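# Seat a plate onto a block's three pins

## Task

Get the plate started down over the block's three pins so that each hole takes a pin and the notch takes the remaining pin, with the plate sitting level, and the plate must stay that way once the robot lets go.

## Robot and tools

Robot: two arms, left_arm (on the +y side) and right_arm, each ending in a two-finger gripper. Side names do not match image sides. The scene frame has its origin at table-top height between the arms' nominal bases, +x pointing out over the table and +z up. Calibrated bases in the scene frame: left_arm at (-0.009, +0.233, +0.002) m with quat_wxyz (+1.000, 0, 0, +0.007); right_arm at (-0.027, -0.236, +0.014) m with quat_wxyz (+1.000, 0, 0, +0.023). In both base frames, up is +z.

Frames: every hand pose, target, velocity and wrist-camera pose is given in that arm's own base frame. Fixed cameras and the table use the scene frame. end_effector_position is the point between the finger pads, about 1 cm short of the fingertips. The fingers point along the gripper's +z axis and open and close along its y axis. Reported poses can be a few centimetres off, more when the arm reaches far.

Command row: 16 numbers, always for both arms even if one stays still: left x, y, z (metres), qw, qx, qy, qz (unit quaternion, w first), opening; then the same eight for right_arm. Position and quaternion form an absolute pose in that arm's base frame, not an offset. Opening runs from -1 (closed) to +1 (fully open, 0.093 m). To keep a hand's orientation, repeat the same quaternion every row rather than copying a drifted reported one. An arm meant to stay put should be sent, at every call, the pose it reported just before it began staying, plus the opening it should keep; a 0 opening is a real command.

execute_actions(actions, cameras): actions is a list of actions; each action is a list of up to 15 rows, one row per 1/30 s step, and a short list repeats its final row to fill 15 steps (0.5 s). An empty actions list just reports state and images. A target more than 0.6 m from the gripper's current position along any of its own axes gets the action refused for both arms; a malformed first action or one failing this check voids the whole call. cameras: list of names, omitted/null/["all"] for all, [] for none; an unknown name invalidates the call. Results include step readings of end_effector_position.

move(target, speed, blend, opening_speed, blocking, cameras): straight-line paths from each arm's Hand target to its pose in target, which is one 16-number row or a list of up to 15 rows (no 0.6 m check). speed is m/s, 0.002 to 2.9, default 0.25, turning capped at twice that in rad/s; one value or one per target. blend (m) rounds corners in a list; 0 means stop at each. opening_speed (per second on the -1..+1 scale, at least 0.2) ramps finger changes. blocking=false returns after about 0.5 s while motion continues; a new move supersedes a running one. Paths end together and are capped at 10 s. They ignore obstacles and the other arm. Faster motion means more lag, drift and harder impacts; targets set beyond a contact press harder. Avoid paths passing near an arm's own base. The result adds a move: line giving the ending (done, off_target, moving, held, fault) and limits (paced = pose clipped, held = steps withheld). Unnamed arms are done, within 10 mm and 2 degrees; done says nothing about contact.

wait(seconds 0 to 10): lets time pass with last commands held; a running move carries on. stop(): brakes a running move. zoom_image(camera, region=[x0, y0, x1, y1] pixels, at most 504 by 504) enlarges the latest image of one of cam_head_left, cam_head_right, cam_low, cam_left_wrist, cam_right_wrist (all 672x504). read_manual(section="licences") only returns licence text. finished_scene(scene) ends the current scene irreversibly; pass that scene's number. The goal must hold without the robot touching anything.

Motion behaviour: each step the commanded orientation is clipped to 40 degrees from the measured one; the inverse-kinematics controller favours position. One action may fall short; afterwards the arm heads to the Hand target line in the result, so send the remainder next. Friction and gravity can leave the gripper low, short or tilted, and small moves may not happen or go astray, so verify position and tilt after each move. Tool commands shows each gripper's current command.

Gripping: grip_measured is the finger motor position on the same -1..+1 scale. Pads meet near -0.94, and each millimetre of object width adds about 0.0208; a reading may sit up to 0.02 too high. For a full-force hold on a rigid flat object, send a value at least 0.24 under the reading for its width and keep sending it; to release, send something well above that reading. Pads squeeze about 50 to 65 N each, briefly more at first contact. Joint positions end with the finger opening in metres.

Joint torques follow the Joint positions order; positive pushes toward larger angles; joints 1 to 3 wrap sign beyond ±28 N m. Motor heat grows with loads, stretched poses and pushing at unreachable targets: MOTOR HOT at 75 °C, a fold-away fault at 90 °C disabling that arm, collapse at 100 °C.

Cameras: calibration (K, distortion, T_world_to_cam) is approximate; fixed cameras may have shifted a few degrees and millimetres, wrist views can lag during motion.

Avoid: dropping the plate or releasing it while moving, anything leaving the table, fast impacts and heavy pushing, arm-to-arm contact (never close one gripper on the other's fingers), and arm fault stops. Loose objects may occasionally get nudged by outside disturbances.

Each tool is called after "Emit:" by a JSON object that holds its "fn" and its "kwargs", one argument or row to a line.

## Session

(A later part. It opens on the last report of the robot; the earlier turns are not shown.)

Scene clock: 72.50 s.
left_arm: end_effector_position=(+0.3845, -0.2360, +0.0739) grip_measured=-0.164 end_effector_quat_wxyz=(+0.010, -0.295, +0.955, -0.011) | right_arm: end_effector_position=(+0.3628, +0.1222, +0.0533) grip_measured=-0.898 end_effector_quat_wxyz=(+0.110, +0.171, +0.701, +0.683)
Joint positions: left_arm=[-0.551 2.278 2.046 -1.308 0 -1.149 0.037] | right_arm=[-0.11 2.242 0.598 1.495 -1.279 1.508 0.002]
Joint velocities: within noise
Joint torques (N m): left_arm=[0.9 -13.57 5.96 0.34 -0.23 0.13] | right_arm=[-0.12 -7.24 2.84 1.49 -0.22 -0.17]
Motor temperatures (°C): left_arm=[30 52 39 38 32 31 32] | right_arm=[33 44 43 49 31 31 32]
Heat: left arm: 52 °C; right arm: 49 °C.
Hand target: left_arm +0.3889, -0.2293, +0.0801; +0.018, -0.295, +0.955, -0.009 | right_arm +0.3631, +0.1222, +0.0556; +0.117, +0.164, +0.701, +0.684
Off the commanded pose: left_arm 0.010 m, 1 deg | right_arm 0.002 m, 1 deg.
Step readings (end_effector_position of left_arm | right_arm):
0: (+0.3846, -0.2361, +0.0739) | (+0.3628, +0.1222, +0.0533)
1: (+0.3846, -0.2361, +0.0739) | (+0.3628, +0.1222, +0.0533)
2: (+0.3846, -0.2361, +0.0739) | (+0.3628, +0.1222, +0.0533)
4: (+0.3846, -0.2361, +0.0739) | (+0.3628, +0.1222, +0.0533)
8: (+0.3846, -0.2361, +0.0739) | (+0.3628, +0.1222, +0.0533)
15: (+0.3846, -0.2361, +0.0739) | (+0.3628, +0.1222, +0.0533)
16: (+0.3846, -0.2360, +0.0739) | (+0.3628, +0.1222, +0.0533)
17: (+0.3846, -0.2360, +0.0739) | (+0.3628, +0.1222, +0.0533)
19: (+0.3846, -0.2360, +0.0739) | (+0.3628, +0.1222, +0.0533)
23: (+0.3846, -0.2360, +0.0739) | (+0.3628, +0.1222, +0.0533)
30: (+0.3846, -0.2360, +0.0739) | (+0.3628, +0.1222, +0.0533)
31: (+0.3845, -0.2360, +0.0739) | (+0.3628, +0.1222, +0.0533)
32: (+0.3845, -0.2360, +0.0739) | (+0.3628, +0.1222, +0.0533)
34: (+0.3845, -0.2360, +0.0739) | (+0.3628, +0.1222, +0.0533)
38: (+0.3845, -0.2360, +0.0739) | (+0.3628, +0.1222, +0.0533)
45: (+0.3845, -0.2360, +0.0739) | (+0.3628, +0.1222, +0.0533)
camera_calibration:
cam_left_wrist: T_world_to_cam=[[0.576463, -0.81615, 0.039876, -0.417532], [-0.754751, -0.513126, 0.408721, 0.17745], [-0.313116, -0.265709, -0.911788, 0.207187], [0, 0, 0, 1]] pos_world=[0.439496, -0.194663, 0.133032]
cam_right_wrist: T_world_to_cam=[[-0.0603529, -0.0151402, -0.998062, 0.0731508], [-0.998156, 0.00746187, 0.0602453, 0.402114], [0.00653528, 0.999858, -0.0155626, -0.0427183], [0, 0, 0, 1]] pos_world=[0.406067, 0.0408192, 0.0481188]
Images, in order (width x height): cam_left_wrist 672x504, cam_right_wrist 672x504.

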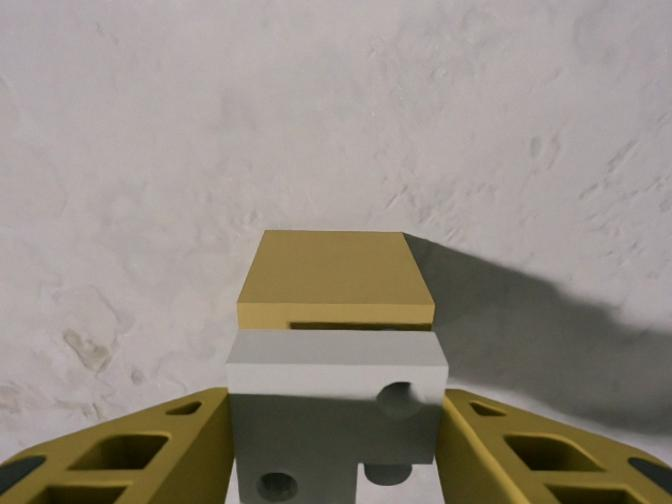

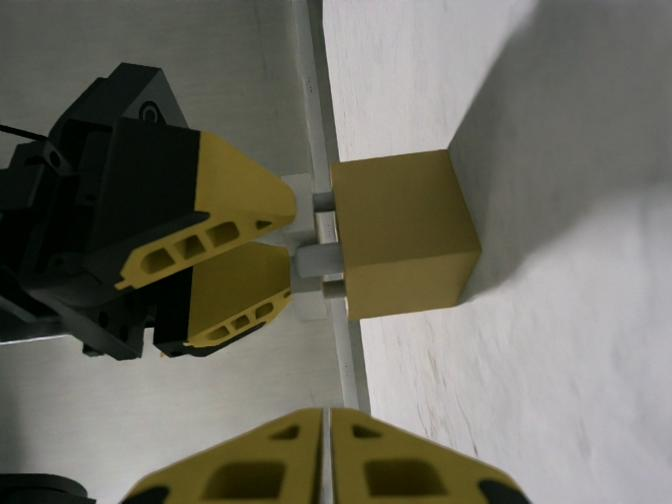

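Emit:
{"fn": "move", "kwargs": {
  "target": [
    [0.3845, -0.2365, 0.0790, 0.0175, -0.2953, 0.9554, -0.0093, -0.3, 0.3631, 0.1222, 0.0556, 0.117, 0.164, 0.701, 0.684, -0.9],
    [0.3850, -0.2370, 0.0900, 0.0175, -0.2953, 0.9554, -0.0093, -0.3, 0.3631, 0.1222, 0.0556, 0.117, 0.164, 0.701, 0.684, -0.9]
  ],
  "speed": 0.03,
  "cameras": ["cam_left_wrist", "cam_right_wrist"]
}}

Emit:
{"fn": "zoom_image", "kwargs": {
  "camera": "cam_right_wrist",
  "region": [270, 150, 390, 340]
}}

Emit:
{"fn": "zoom_image", "kwargs": {
  "camera": "cam_left_wrist",
  "region": [210, 320, 460, 504]
}}

Scene clock: 74.80 s.
left_arm: end_effector_position=(+0.3799, -0.2328, +0.0778) grip_measured=-0.164 end_effector_quat_wxyz=(+0.004, -0.295, +0.956, -0.001) | right_arm: end_effector_position=(+0.3628, +0.1222, +0.0533) grip_measured=-0.898 end_effector_quat_wxyz=(+0.110, +0.171, +0.701, +0.683)
Joint positions: left_arm=[-0.551 2.28 2.064 -1.349 -0.004 -1.15 0.037] | right_arm=[-0.11 2.242 0.598 1.495 -1.279 1.508 0.002]
Joint velocities: within noise
Joint torques (N m): left_arm=[-0.58 -13.35 7.94 0.31 -0.2 -0.11] | right_arm=[-0.14 -7.27 2.84 1.49 -0.22 -0.16]
Motor temperatures (°C): left_arm=[30 52 40 38 32 31 32] | right_arm=[33 44 43 49 31 31 32]
Heat: left arm: 52 °C; right arm: 49 °C.
Hand target: left_arm +0.3846, -0.2368, +0.0899; +0.018, -0.295, +0.955, -0.010 | right_arm +0.3631, +0.1222, +0.0556; +0.117, +0.164, +0.701, +0.684
Off the commanded pose: left_arm 0.014 m, 2 deg | right_arm 0.002 m, 1 deg.
move: off_target (left_arm)
camera_calibration:
cam_left_wrist: T_world_to_cam=[[0.576687, -0.816803, 0.0162517, -0.410855], [-0.747327, -0.51939, 0.414411, 0.169286], [-0.330051, -0.251131, -0.909945, 0.219805], [0, 0, 0, 1]] pos_world=[0.435994, -0.192462, 0.136534]
cam_right_wrist: T_world_to_cam=[[-0.0603529, -0.0151402, -0.998062, 0.0731508], [-0.998156, 0.00746187, 0.0602453, 0.402114], [0.00653528, 0.999858, -0.0155626, -0.0427183], [0, 0, 0, 1]] pos_world=[0.406067, 0.0408192, 0.0481188]
Images, in order (width x height): cam_left_wrist 672x504, cam_right_wrist 672x504.

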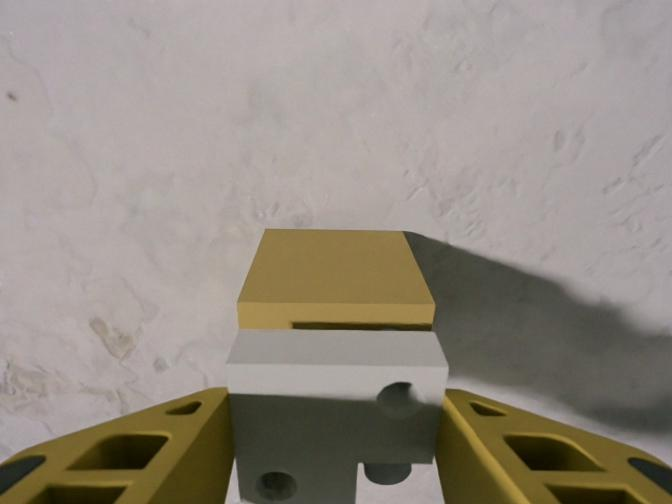

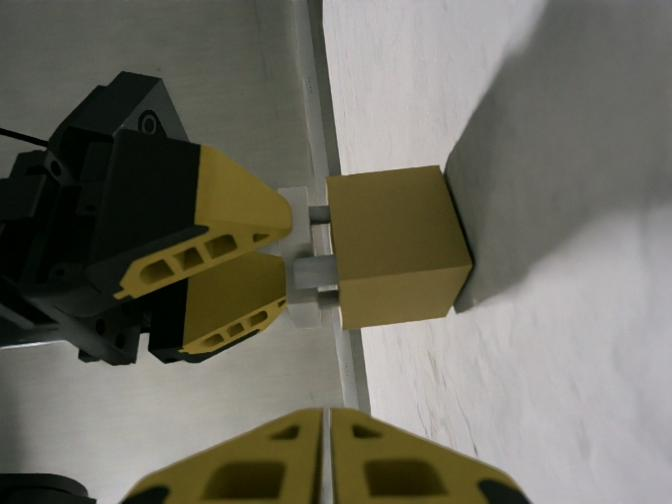

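Scaled by 2.653 from the camera's 672x504 image, which has a finer 960x720 frame.

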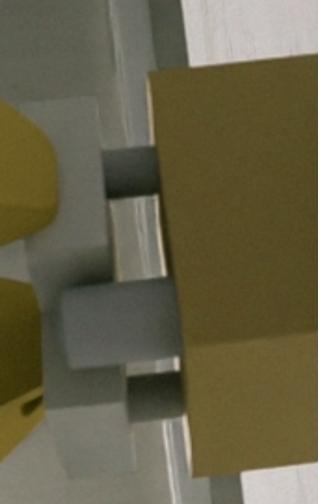

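Scaled by 2.016 from the camera's 672x504 image, which has a finer 960x720 frame.

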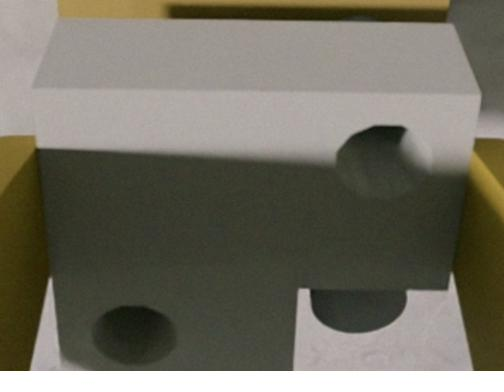

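Emit:
{"fn": "zoom_image", "kwargs": {
  "camera": "cam_right_wrist",
  "region": [310, 140, 510, 340]
}}

Emit:
{"fn": "wait", "kwargs": {
  "seconds": 0
}}

Emit:
{"fn": "zoom_image", "kwargs": {
  "camera": "cam_low",
  "region": [340, 275, 400, 335]
}}

Scaled by 2.520 from the camera's 672x504 image, which has a finer 960x720 frame.

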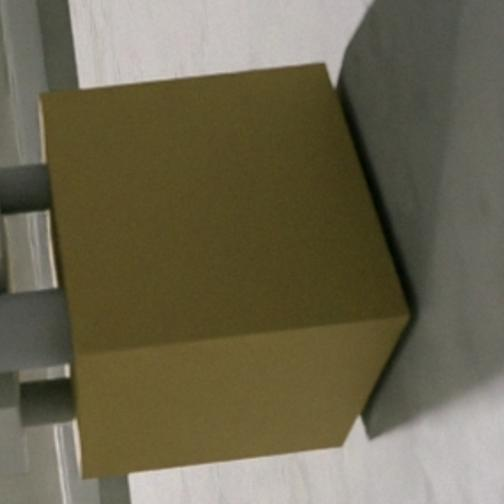

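Scene clock: 74.97 s.
left_arm: end_effector_position=(+0.3800, -0.2328, +0.0779) grip_measured=-0.164 end_effector_quat_wxyz=(+0.004, -0.295, +0.956, -0.001) | right_arm: end_effector_position=(+0.3628, +0.1222, +0.0533) grip_measured=-0.898 end_effector_quat_wxyz=(+0.110, +0.171, +0.701, +0.683)
Joint positions: left_arm=[-0.551 2.28 2.065 -1.349 -0.004 -1.15 0.037] | right_arm=[-0.11 2.242 0.598 1.495 -1.279 1.508 0.002]
Joint velocities: within noise
Joint torques (N m): left_arm=[-0.59 -13.37 7.9 0.29 -0.19 -0.11] | right_arm=[-0.14 -7.25 2.81 1.49 -0.22 -0.17]
Motor temperatures (°C): left_arm=[30 52 40 38 32 31 32] | right_arm=[33 44 43 49 31 31 32]
Heat: left arm: 52 °C; right arm: 49 °C.
Hand target: left_arm +0.3847, -0.2369, +0.0899; +0.018, -0.295, +0.955, -0.010 | right_arm +0.3631, +0.1222, +0.0556; +0.117, +0.164, +0.701, +0.684
Tool commands: left_gripper/opening=-0.3 right_gripper/opening=-0.9
Off the commanded pose: left_arm 0.014 m, 2 deg | right_arm 0.002 m, 1 deg.
camera_calibration:
cam_left_wrist: T_world_to_cam=[[0.576691, -0.816793, 0.0166161, -0.410964], [-0.747449, -0.519303, 0.4143, 0.169405], [-0.329768, -0.251343, -0.909989, 0.219771], [0, 0, 0, 1]] pos_world=[0.436094, -0.192462, 0.136634]
cam_right_wrist: T_world_to_cam=[[-0.0603529, -0.0151402, -0.998062, 0.0731508], [-0.998156, 0.00746187, 0.0602453, 0.402114], [0.00653528, 0.999858, -0.0155626, -0.0427183], [0, 0, 0, 1]] pos_world=[0.406067, 0.0408192, 0.0481188]

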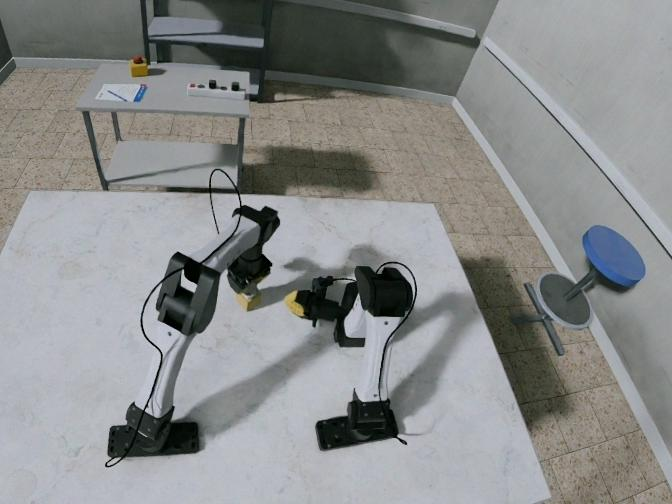

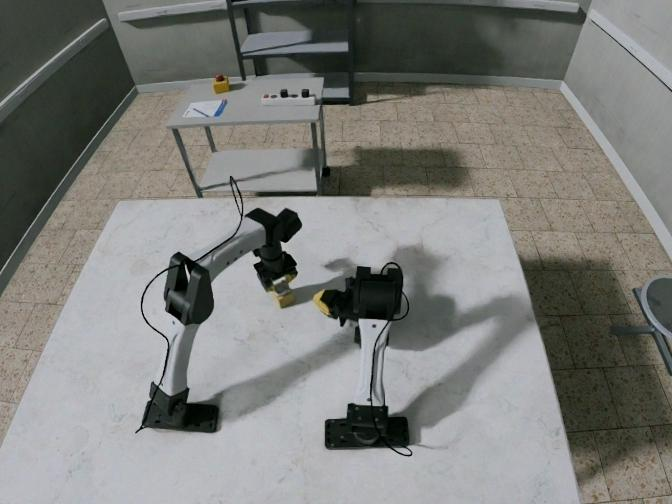

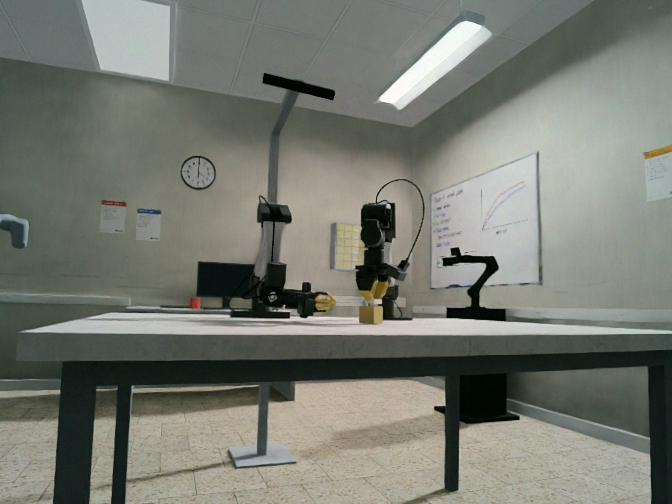

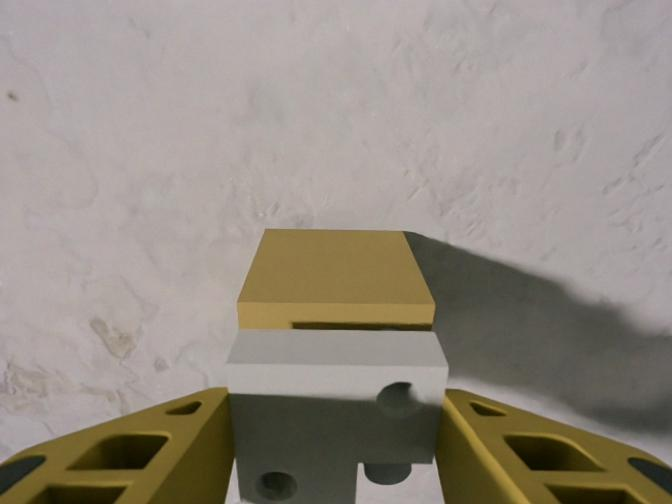

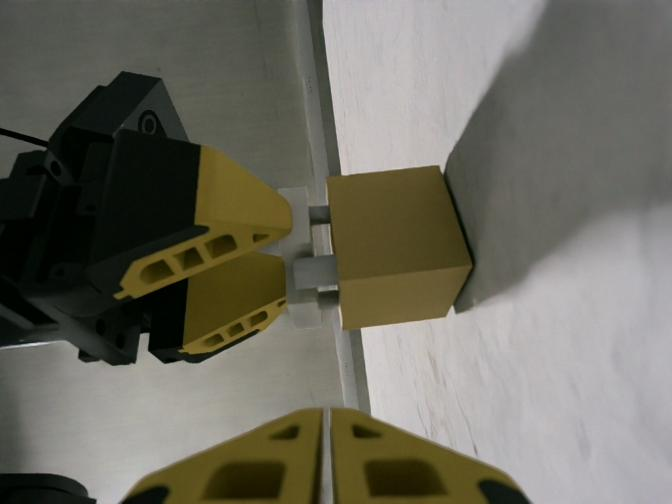

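Scaled by 8.400 from the camera's 672x504 image, which has a finer 960x720 frame.

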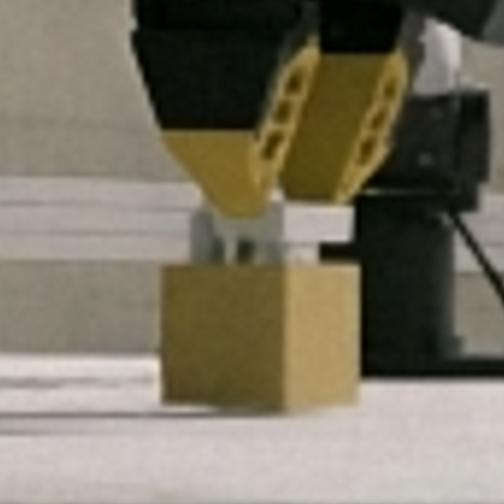

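Emit:
{"fn": "move", "kwargs": {
  "target": [0.3835, -0.2355, 0.0780, 0.0175, -0.2953, 0.9554, -0.0093, -0.3, 0.3631, 0.1222, 0.0556, 0.117, 0.164, 0.701, 0.684, -0.9],
  "speed": 0.02
}}

Emit:
{"fn": "zoom_image", "kwargs": {
  "camera": "cam_right_wrist",
  "region": [310, 140, 510, 340]
}}

Emit:
{"fn": "zoom_image", "kwargs": {
  "camera": "cam_low",
  "region": [340, 275, 400, 335]
}}

Scene clock: 75.97 s.
left_arm: end_effector_position=(+0.3819, -0.2338, +0.0746) grip_measured=-0.164 end_effector_quat_wxyz=(+0.007, -0.295, +0.956, -0.004) | right_arm: end_effector_position=(+0.3628, +0.1222, +0.0533) grip_measured=-0.898 end_effector_quat_wxyz=(+0.110, +0.171, +0.701, +0.683)
Joint positions: left_arm=[-0.551 2.28 2.052 -1.328 -0.005 -1.15 0.037] | right_arm=[-0.11 2.242 0.598 1.495 -1.279 1.508 0.002]
Joint velocities: within noise
Joint torques (N m): left_arm=[-0.43 -14.2 4.07 0.59 -0.17 -0.08] | right_arm=[-0.12 -7.28 2.81 1.5 -0.23 -0.16]
Motor temperatures (°C): left_arm=[30 52 40 38 32 31 32] | right_arm=[33 44 43 49 31 31 32]
Heat: left arm: 52 °C; right arm: 49 °C.
Hand target: left_arm +0.3835, -0.2355, +0.0780; +0.017, -0.295, +0.955, -0.009 | right_arm +0.3631, +0.1222, +0.0556; +0.117, +0.164, +0.701, +0.684
Off the commanded pose: left_arm 0.004 m, 1 deg | right_arm 0.002 m, 1 deg.
move: done
camera_calibration:
cam_left_wrist: T_world_to_cam=[[0.576578, -0.816692, 0.0239365, -0.413285], [-0.750624, -0.517909, 0.410285, 0.173473], [-0.322679, -0.254528, -0.911643, 0.213807], [0, 0, 0, 1]] pos_world=[0.437495, -0.193263, 0.133635]
cam_right_wrist: T_world_to_cam=[[-0.0607519, -0.015048, -0.998039, 0.0732076], [-0.998131, 0.00746404, 0.060645, 0.402091], [0.00653682, 0.999859, -0.0154734, -0.0427249], [0, 0, 0, 1]] pos_world=[0.406066, 0.0408193, 0.0480182]

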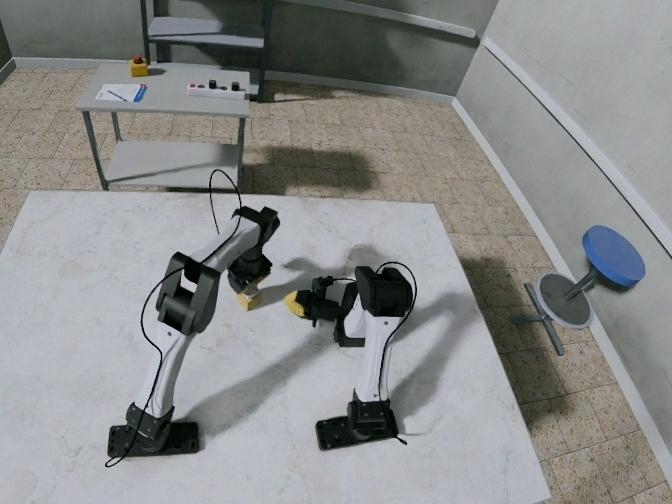

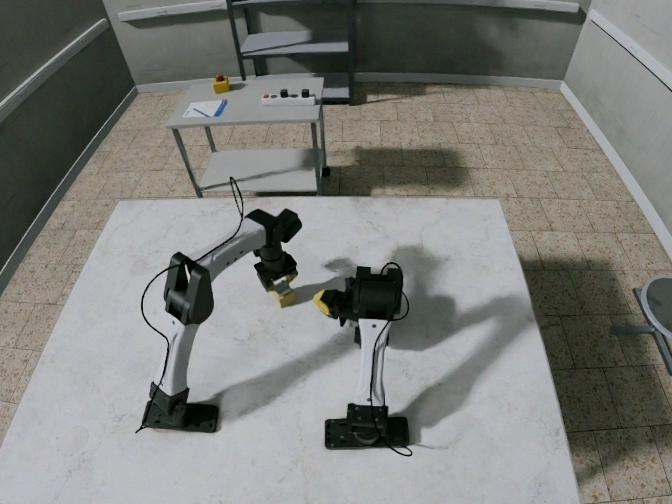

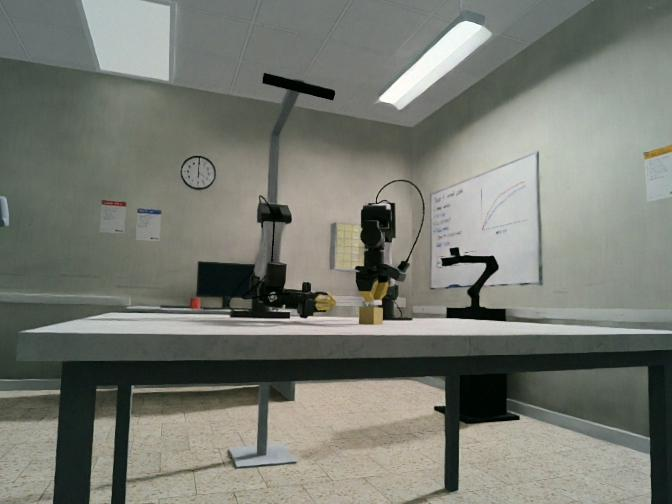

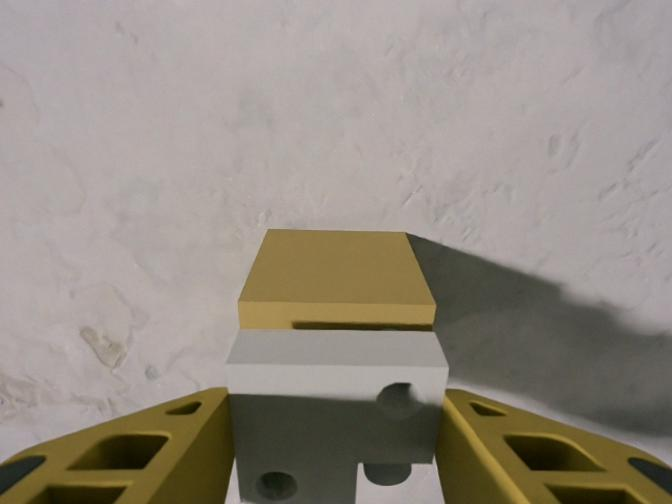

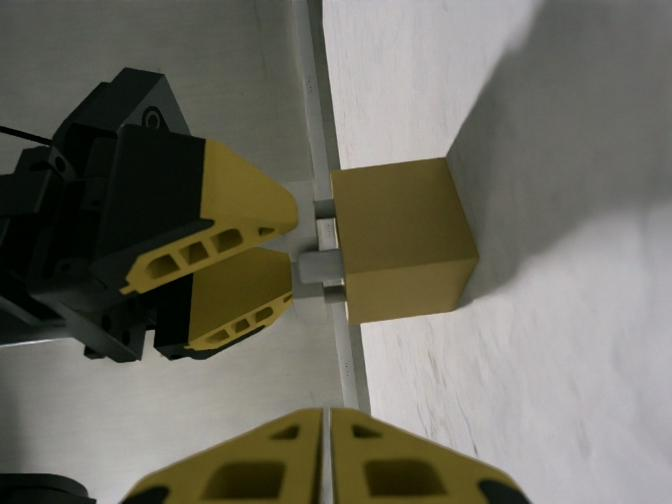

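Scaled by 2.520 from the camera's 672x504 image, which has a finer 960x720 frame.

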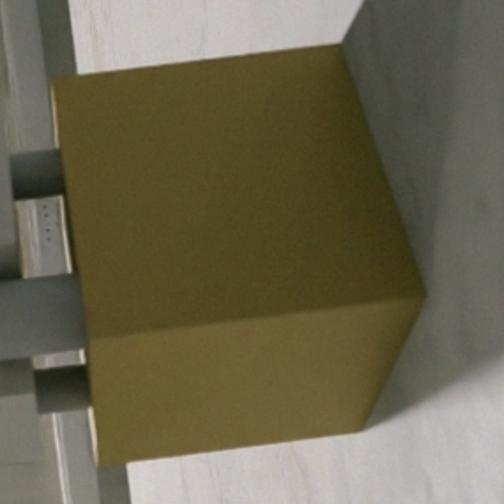

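Scaled by 8.400 from the camera's 672x504 image, which has a finer 960x720 frame.

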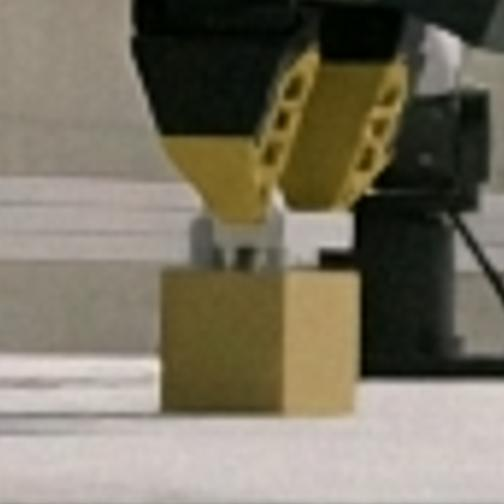

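Emit:
{"fn": "zoom_image", "kwargs": {
  "camera": "cam_left_wrist",
  "region": [365, 370, 435, 430]
}}

Emit:
{"fn": "zoom_image", "kwargs": {
  "camera": "cam_right_wrist",
  "region": [290, 190, 360, 250]
}}

Emit:
{"fn": "zoom_image", "kwargs": {
  "camera": "cam_right_wrist",
  "region": [290, 265, 360, 325]
}}

Scaled by 7.200 from the camera's 672x504 image, which has a finer 960x720 frame.

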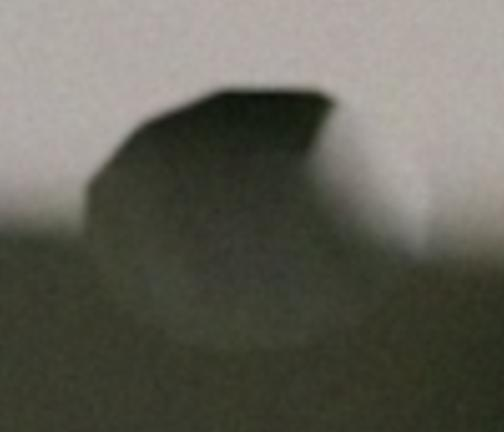

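Scaled by 7.200 from the camera's 672x504 image, which has a finer 960x720 frame.

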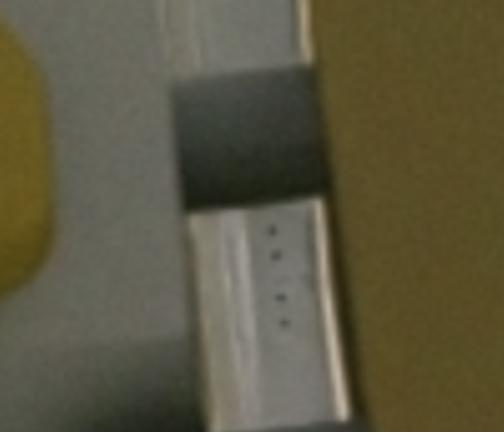

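Scaled by 7.200 from the camera's 672x504 image, which has a finer 960x720 frame.

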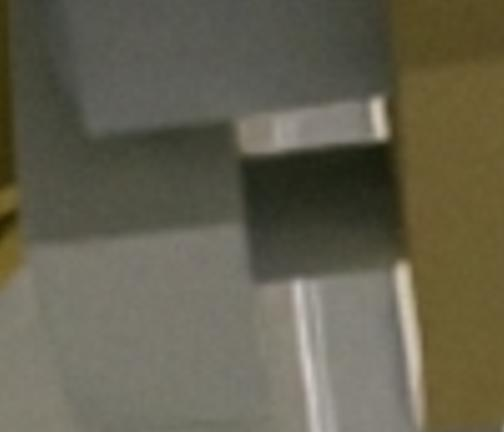

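Emit:
{"fn": "execute_actions", "kwargs": {
  "actions": [
    [[0.3830, -0.2345, 0.0720, 0.0175, -0.2953, 0.9554, -0.0093, -0.3, 0.3631, 0.1222, 0.0556, 0.117, 0.164, 0.701, 0.684, -0.9]],
    [[0.3830, -0.2345, 0.0680, 0.0175, -0.2953, 0.9554, -0.0093, -0.3, 0.3631, 0.1222, 0.0556, 0.117, 0.164, 0.701, 0.684, -0.9]],
    [[0.3830, -0.2345, 0.0650, 0.0175, -0.2953, 0.9554, -0.0093, -0.3, 0.3631, 0.1222, 0.0556, 0.117, 0.164, 0.701, 0.684, -0.9]],
    [[0.3830, -0.2345, 0.0625, 0.0175, -0.2953, 0.9554, -0.0093, -0.3, 0.3631, 0.1222, 0.0556, 0.117, 0.164, 0.701, 0.684, -0.9]]
  ],
  "cameras": ["cam_left_wrist", "cam_right_wrist"]
}}

Emit:
{"fn": "zoom_image", "kwargs": {
  "camera": "cam_right_wrist",
  "region": [290, 190, 360, 250]
}}

Emit:
{"fn": "zoom_image", "kwargs": {
  "camera": "cam_right_wrist",
  "region": [290, 265, 360, 325]
}}

Scene clock: 80.23 s.
left_arm: end_effector_position=(+0.3816, -0.2336, +0.0734) grip_measured=-0.164 end_effector_quat_wxyz=(+0.014, -0.295, +0.955, -0.012) | right_arm: end_effector_position=(+0.3628, +0.1222, +0.0533) grip_measured=-0.898 end_effector_quat_wxyz=(+0.110, +0.171, +0.701, +0.683)
Joint positions: left_arm=[-0.551 2.253 2.001 -1.283 -0.005 -1.15 0.037] | right_arm=[-0.11 2.242 0.598 1.495 -1.279 1.508 0.002]
Joint velocities: within noise
Joint torques (N m): left_arm=[-0.47 -11.96 2.92 0.82 -0.18 -0.09] | right_arm=[-0.14 -7.27 2.81 1.49 -0.23 -0.17]
Motor temperatures (°C): left_arm=[30 53 39 38 32 31 32] | right_arm=[33 44 43 49 31 31 32]
Heat: left arm: 53 °C; right arm: 49 °C.
Hand target: left_arm +0.3827, -0.2344, +0.0627; +0.017, -0.295, +0.955, -0.009 | right_arm +0.3631, +0.1222, +0.0556; +0.117, +0.164, +0.701, +0.684
Off the commanded pose: left_arm 0.011 m, 1 deg | right_arm 0.002 m, 1 deg.
Step readings (end_effector_position of left_arm | right_arm):
0: (+0.3819, -0.2338, +0.0746) | (+0.3628, +0.1222, +0.0533)
1: (+0.3816, -0.2336, +0.0739) | (+0.3628, +0.1222, +0.0533)
2: (+0.3816, -0.2336, +0.0740) | (+0.3628, +0.1222, +0.0533)
4: (+0.3816, -0.2336, +0.0739) | (+0.3628, +0.1222, +0.0533)
8: (+0.3816, -0.2337, +0.0738) | (+0.3628, +0.1222, +0.0533)
15: (+0.3817, -0.2337, +0.0739) | (+0.3628, +0.1222, +0.0533)
16: (+0.3815, -0.2336, +0.0736) | (+0.3628, +0.1222, +0.0533)
17: (+0.3816, -0.2336, +0.0738) | (+0.3628, +0.1222, +0.0533)
19: (+0.3816, -0.2336, +0.0736) | (+0.3628, +0.1222, +0.0533)
23: (+0.3817, -0.2337, +0.0738) | (+0.3628, +0.1222, +0.0533)
30: (+0.3817, -0.2337, +0.0737) | (+0.3628, +0.1222, +0.0533)
31: (+0.3815, -0.2336, +0.0735) | (+0.3628, +0.1222, +0.0533)
32: (+0.3815, -0.2336, +0.0734) | (+0.3628, +0.1222, +0.0533)
34: (+0.3816, -0.2336, +0.0735) | (+0.3628, +0.1222, +0.0533)
38: (+0.3816, -0.2336, +0.0736) | (+0.3628, +0.1222, +0.0533)
45: (+0.3816, -0.2336, +0.0735) | (+0.3628, +0.1222, +0.0533)
46: (+0.3815, -0.2336, +0.0733) | (+0.3628, +0.1222, +0.0533)
47: (+0.3815, -0.2336, +0.0733) | (+0.3628, +0.1222, +0.0533)
49: (+0.3816, -0.2336, +0.0733) | (+0.3628, +0.1222, +0.0533)
53: (+0.3816, -0.2336, +0.0733) | (+0.3628, +0.1222, +0.0533)
60: (+0.3816, -0.2336, +0.0734) | (+0.3628, +0.1222, +0.0533)
camera_calibration:
cam_left_wrist: T_world_to_cam=[[0.575934, -0.816338, 0.0434981, -0.414036], [-0.758017, -0.513349, 0.402347, 0.178408], [-0.306122, -0.264698, -0.914453, 0.204174], [0, 0, 0, 1]] pos_world=[0.436196, -0.192363, 0.132935]
cam_right_wrist: T_world_to_cam=[[-0.0607519, -0.015048, -0.998039, 0.0732076], [-0.998131, 0.00746404, 0.060645, 0.402091], [0.00653682, 0.999859, -0.0154734, -0.0427249], [0, 0, 0, 1]] pos_world=[0.406066, 0.0408193, 0.0480182]
Images, in order (width x height): cam_left_wrist 672x504, cam_right_wrist 672x504.

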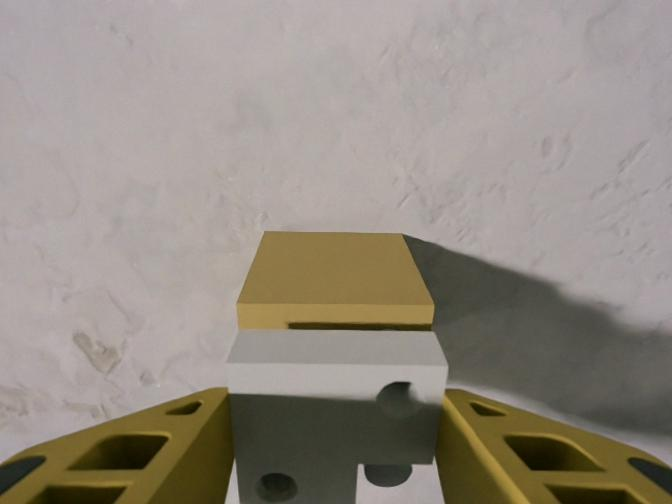

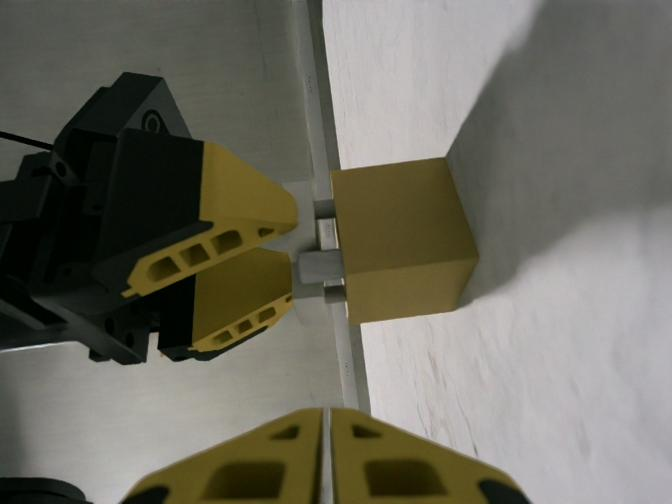

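Scaled by 7.200 from the camera's 672x504 image, which has a finer 960x720 frame.

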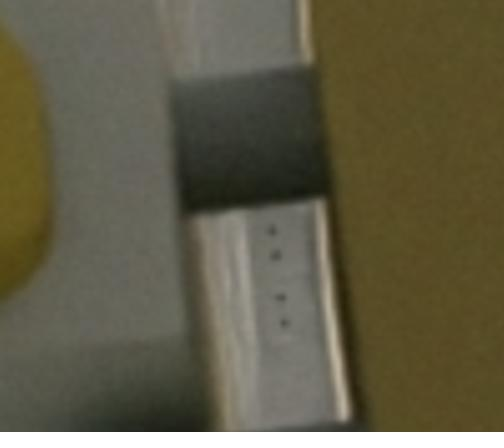

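Scaled by 7.200 from the camera's 672x504 image, which has a finer 960x720 frame.

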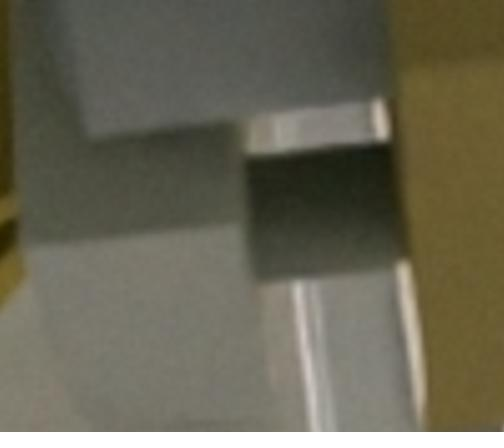

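Emit:
{"fn": "execute_actions", "kwargs": {
  "actions": [
    [[0.3830, -0.2345, 0.0580, 0.0175, -0.2953, 0.9554, -0.0093, -0.3, 0.3631, 0.1222, 0.0556, 0.117, 0.164, 0.701, 0.684, -0.9]],
    [[0.3860, -0.2300, 0.0560, 0.0175, -0.2870, 0.9578, -0.0093, -0.3, 0.3631, 0.1222, 0.0556, 0.117, 0.164, 0.701, 0.684, -0.9]],
    [[0.3800, -0.2390, 0.0560, 0.0175, -0.3036, 0.9527, -0.0093, -0.3, 0.3631, 0.1222, 0.0556, 0.117, 0.164, 0.701, 0.684, -0.9]],
    [[0.3860, -0.2300, 0.0560, 0.0175, -0.2870, 0.9578, -0.0093, -0.3, 0.3631, 0.1222, 0.0556, 0.117, 0.164, 0.701, 0.684, -0.9]],
    [[0.3830, -0.2345, 0.0580, 0.0175, -0.2953, 0.9554, -0.0093, -0.3, 0.3631, 0.1222, 0.0556, 0.117, 0.164, 0.701, 0.684, -0.9]]
  ],
  "cameras": ["cam_left_wrist", "cam_right_wrist"]
}}

Emit:
{"fn": "zoom_image", "kwargs": {
  "camera": "cam_right_wrist",
  "region": [270, 160, 390, 350]
}}

Scene clock: 83.17 s.
left_arm: end_effector_position=(+0.3821, -0.2332, +0.0732) grip_measured=-0.164 end_effector_quat_wxyz=(+0.018, -0.292, +0.956, -0.016) | right_arm: end_effector_position=(+0.3628, +0.1222, +0.0533) grip_measured=-0.898 end_effector_quat_wxyz=(+0.110, +0.171, +0.701, +0.683)
Joint positions: left_arm=[-0.55 2.241 1.98 -1.263 -0.005 -1.143 0.037] | right_arm=[-0.11 2.242 0.598 1.495 -1.279 1.508 0.002]
Joint velocities: within noise
Joint torques (N m): left_arm=[-0.58 -10.88 3.11 0.84 -0.19 -0.13] | right_arm=[-0.14 -7.27 2.82 1.49 -0.22 -0.18]
Motor temperatures (°C): left_arm=[30 53 39 38 32 31 33] | right_arm=[33 45 43 50 31 31 32]
Heat: left arm: 53 °C; right arm: 50 °C.
Hand target: left_arm +0.3826, -0.2343, +0.0583; +0.017, -0.295, +0.955, -0.009 | right_arm +0.3631, +0.1222, +0.0556; +0.117, +0.164, +0.701, +0.684
Off the commanded pose: left_arm 0.015 m, 1 deg | right_arm 0.002 m, 1 deg.
Step readings (end_effector_position of left_arm | right_arm):
0: (+0.3816, -0.2336, +0.0734) | (+0.3628, +0.1222, +0.0533)
1: (+0.3815, -0.2336, +0.0731) | (+0.3628, +0.1222, +0.0533)
2: (+0.3815, -0.2335, +0.0732) | (+0.3628, +0.1222, +0.0533)
4: (+0.3815, -0.2336, +0.0731) | (+0.3628, +0.1222, +0.0533)
8: (+0.3816, -0.2336, +0.0732) | (+0.3628, +0.1222, +0.0533)
15: (+0.3816, -0.2336, +0.0732) | (+0.3628, +0.1222, +0.0533)
16: (+0.3815, -0.2336, +0.0731) | (+0.3628, +0.1222, +0.0533)
17: (+0.3815, -0.2336, +0.0731) | (+0.3628, +0.1222, +0.0533)
19: (+0.3815, -0.2336, +0.0730) | (+0.3628, +0.1222, +0.0533)
23: (+0.3816, -0.2336, +0.0730) | (+0.3628, +0.1222, +0.0533)
30: (+0.3816, -0.2336, +0.0731) | (+0.3628, +0.1222, +0.0533)
31: (+0.3813, -0.2340, +0.0730) | (+0.3628, +0.1222, +0.0533)
32: (+0.3807, -0.2353, +0.0731) | (+0.3628, +0.1222, +0.0533)
34: (+0.3805, -0.2352, +0.0729) | (+0.3628, +0.1222, +0.0533)
38: (+0.3805, -0.2353, +0.0731) | (+0.3628, +0.1222, +0.0533)
45: (+0.3805, -0.2353, +0.0731) | (+0.3628, +0.1222, +0.0533)
46: (+0.3808, -0.2348, +0.0731) | (+0.3628, +0.1222, +0.0533)
47: (+0.3813, -0.2339, +0.0731) | (+0.3628, +0.1222, +0.0533)
49: (+0.3819, -0.2331, +0.0731) | (+0.3628, +0.1222, +0.0533)
53: (+0.3820, -0.2331, +0.0731) | (+0.3628, +0.1222, +0.0533)
60: (+0.3821, -0.2332, +0.0732) | (+0.3628, +0.1222, +0.0533)
61: (+0.3821, -0.2332, +0.0732) | (+0.3628, +0.1222, +0.0533)
62: (+0.3821, -0.2332, +0.0732) | (+0.3628, +0.1222, +0.0533)
64: (+0.3821, -0.2332, +0.0732) | (+0.3628, +0.1222, +0.0533)
68: (+0.3821, -0.2332, +0.0732) | (+0.3628, +0.1222, +0.0533)
75: (+0.3821, -0.2332, +0.0732) | (+0.3628, +0.1222, +0.0533)
camera_calibration:
cam_left_wrist: T_world_to_cam=[[0.571056, -0.819158, 0.0536247, -0.41353], [-0.764523, -0.506902, 0.398189, 0.18332], [-0.298997, -0.268386, -0.915734, 0.200665], [0, 0, 0, 1]] pos_world=[0.436299, -0.191965, 0.132935]
cam_right_wrist: T_world_to_cam=[[-0.0607519, -0.015048, -0.998039, 0.0732076], [-0.998131, 0.00746404, 0.060645, 0.402091], [0.00653682, 0.999859, -0.0154734, -0.0427249], [0, 0, 0, 1]] pos_world=[0.406066, 0.0408193, 0.0480182]
Images, in order (width x height): cam_left_wrist 672x504, cam_right_wrist 672x504.

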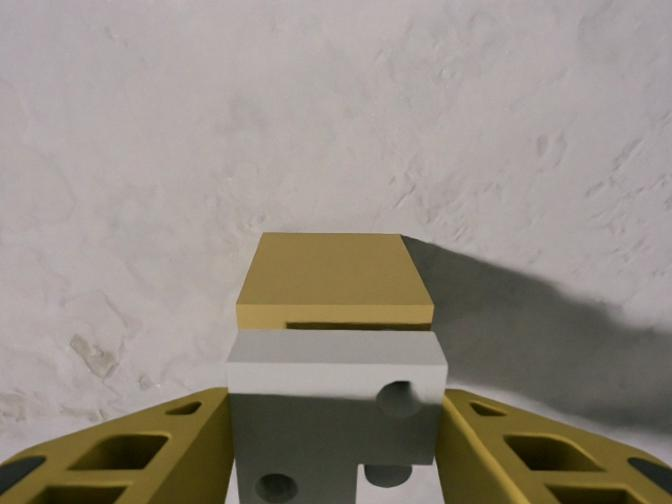

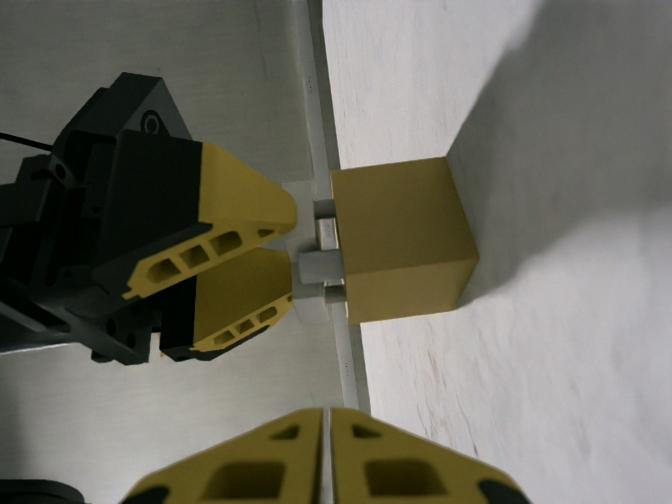

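Scaled by 2.653 from the camera's 672x504 image, which has a finer 960x720 frame.

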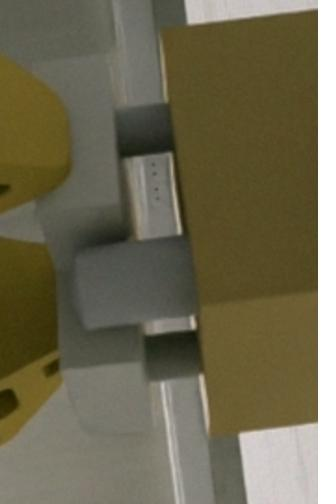

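Emit:
{"fn": "execute_actions", "kwargs": {
  "actions": []
}}

Scene clock: 83.70 s.
left_arm: end_effector_position=(+0.3821, -0.2332, +0.0732) grip_measured=-0.164 end_effector_quat_wxyz=(+0.018, -0.292, +0.956, -0.016) | right_arm: end_effector_position=(+0.3628, +0.1222, +0.0533) grip_measured=-0.898 end_effector_quat_wxyz=(+0.110, +0.171, +0.701, +0.683)
Joint positions: left_arm=[-0.55 2.241 1.98 -1.263 -0.005 -1.143 0.037] | right_arm=[-0.11 2.242 0.598 1.495 -1.279 1.508 0.002]
Joint velocities: within noise
Joint torques (N m): left_arm=[-0.57 -10.81 3.1 0.82 -0.17 -0.13] | right_arm=[-0.14 -7.25 2.84 1.49 -0.23 -0.18]
Motor temperatures (°C): left_arm=[30 53 39 38 32 31 33] | right_arm=[33 45 43 50 31 31 32]
Heat: left arm: 53 °C; right arm: 50 °C.
Hand target: left_arm +0.3826, -0.2343, +0.0583; +0.017, -0.295, +0.955, -0.009 | right_arm +0.3631, +0.1222, +0.0556; +0.117, +0.164, +0.701, +0.684
Tool commands: left_gripper/opening=-0.3 right_gripper/opening=-0.9
Off the commanded pose: left_arm 0.015 m, 1 deg | right_arm 0.002 m, 1 deg.
camera_calibration:
cam_left_wrist: T_world_to_cam=[[0.571397, -0.818916, 0.0536861, -0.413558], [-0.764311, -0.50719, 0.39823, 0.183217], [-0.298887, -0.26858, -0.915713, 0.200604], [0, 0, 0, 1]] pos_world=[0.436299, -0.191865, 0.132935]
cam_right_wrist: T_world_to_cam=[[-0.0607519, -0.015048, -0.998039, 0.0732076], [-0.998131, 0.00746404, 0.060645, 0.402091], [0.00653682, 0.999859, -0.0154734, -0.0427249], [0, 0, 0, 1]] pos_world=[0.406066, 0.0408193, 0.0480182]

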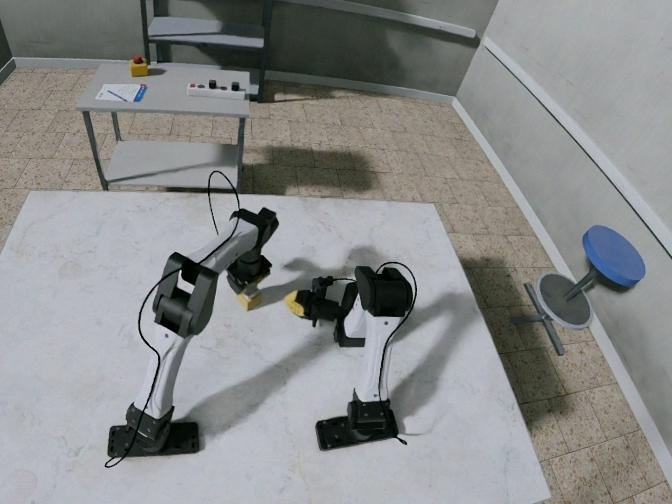

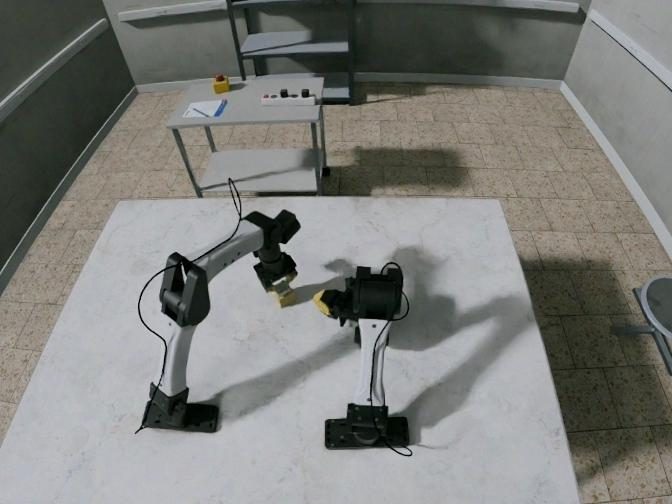

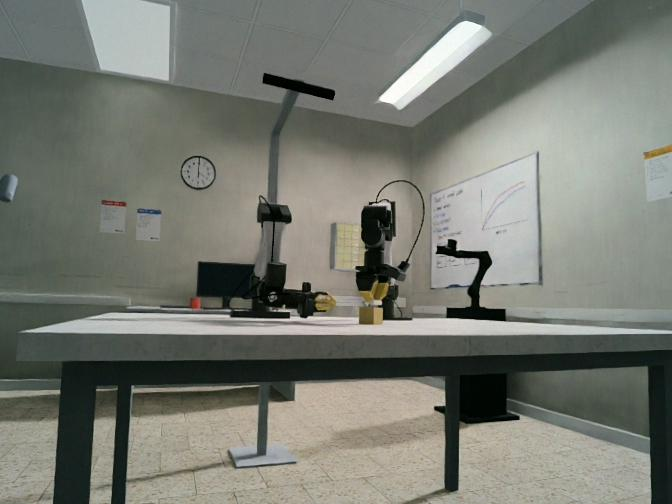

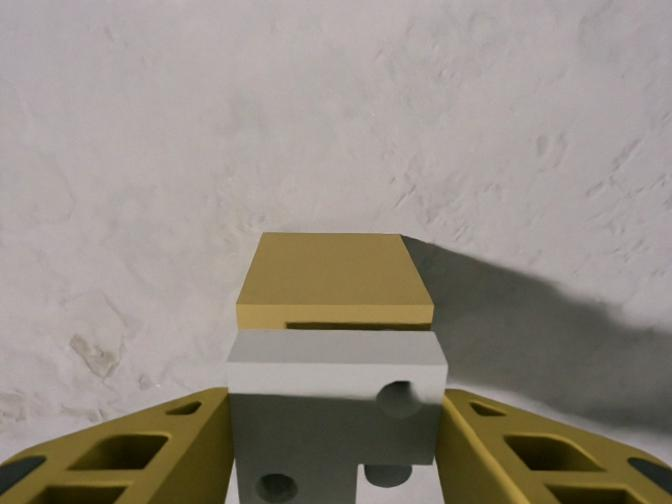

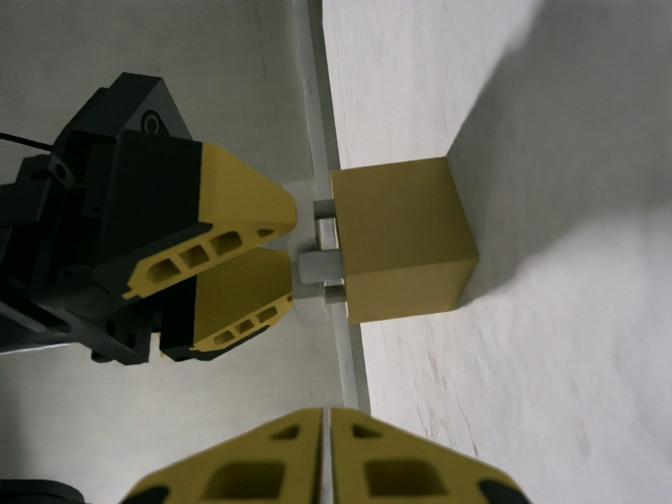

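Emit:
{"fn": "zoom_image", "kwargs": {
  "camera": "cam_left_wrist",
  "region": [220, 300, 460, 504]
}}

Emit:
{"fn": "zoom_image", "kwargs": {
  "camera": "cam_right_wrist",
  "region": [270, 160, 390, 350]
}}

Scaled by 2.100 from the camera's 672x504 image, which has a finer 960x720 frame.

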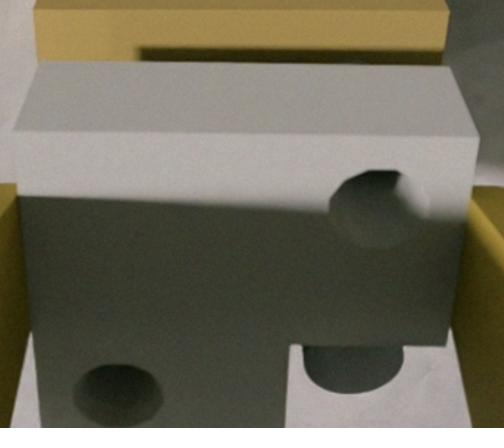

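Scaled by 2.653 from the camera's 672x504 image, which has a finer 960x720 frame.

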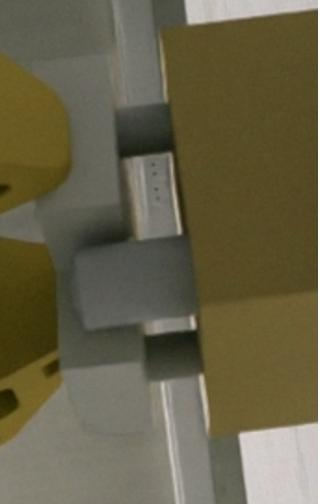

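Emit:
{"fn": "zoom_image", "kwargs": {
  "camera": "cam_left_wrist",
  "region": [365, 370, 435, 425]
}}

Emit:
{"fn": "zoom_image", "kwargs": {
  "camera": "cam_left_wrist",
  "region": [240, 455, 310, 504]
}}

Emit:
{"fn": "zoom_image", "kwargs": {
  "camera": "cam_right_wrist",
  "region": [300, 180, 360, 320]
}}

Scaled by 7.200 from the camera's 672x504 image, which has a finer 960x720 frame.

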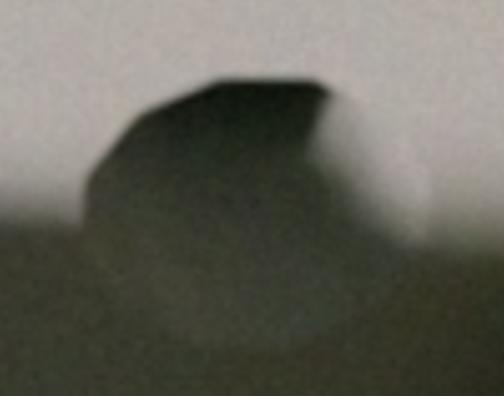

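Scaled by 7.200 from the camera's 672x504 image, which has a finer 960x720 frame.

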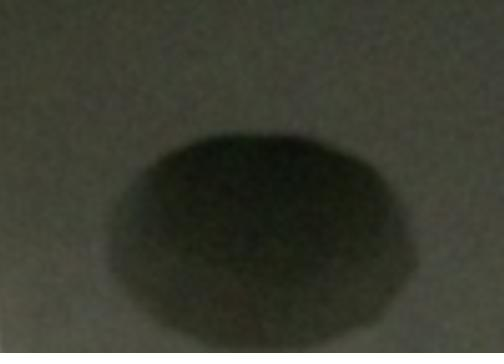

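Scaled by 3.600 from the camera's 672x504 image, which has a finer 960x720 frame.

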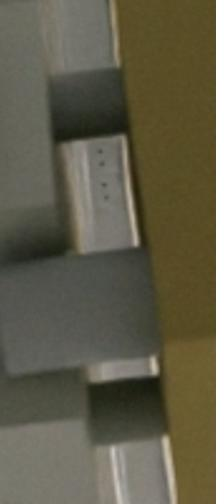

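Emit:
{"fn": "move", "kwargs": {
  "target": [0.3826, -0.2338, 0.0680, 0.0175, -0.2953, 0.9554, -0.0093, -0.3, 0.3631, 0.1222, 0.0556, 0.117, 0.164, 0.701, 0.684, -0.9],
  "speed": 0.05,
  "cameras": []
}}

Scene clock: 85.43 s.
left_arm: end_effector_position=(+0.3819, -0.2331, +0.0735) grip_measured=-0.164 end_effector_quat_wxyz=(+0.017, -0.292, +0.956, -0.016) | right_arm: end_effector_position=(+0.3628, +0.1222, +0.0533) grip_measured=-0.898 end_effector_quat_wxyz=(+0.110, +0.171, +0.701, +0.683)
Joint positions: left_arm=[-0.55 2.241 1.982 -1.265 -0.005 -1.143 0.037] | right_arm=[-0.11 2.242 0.598 1.495 -1.279 1.508 0.002]
Joint velocities: within noise
Joint torques (N m): left_arm=[-0.47 -11.19 5.29 0.51 -0.17 -0.12] | right_arm=[-0.12 -7.25 2.84 1.49 -0.23 -0.17]
Motor temperatures (°C): left_arm=[30 52 39 38 32 31 33] | right_arm=[33 45 43 50 31 31 32]
Heat: left arm: 52 °C; right arm: 50 °C.
Hand target: left_arm +0.3825, -0.2338, +0.0681; +0.018, -0.295, +0.955, -0.009 | right_arm +0.3631, +0.1222, +0.0556; +0.117, +0.164, +0.701, +0.684
Off the commanded pose: left_arm 0.006 m, 1 deg | right_arm 0.002 m, 1 deg.
move: done
No camera images: "cameras" was empty.


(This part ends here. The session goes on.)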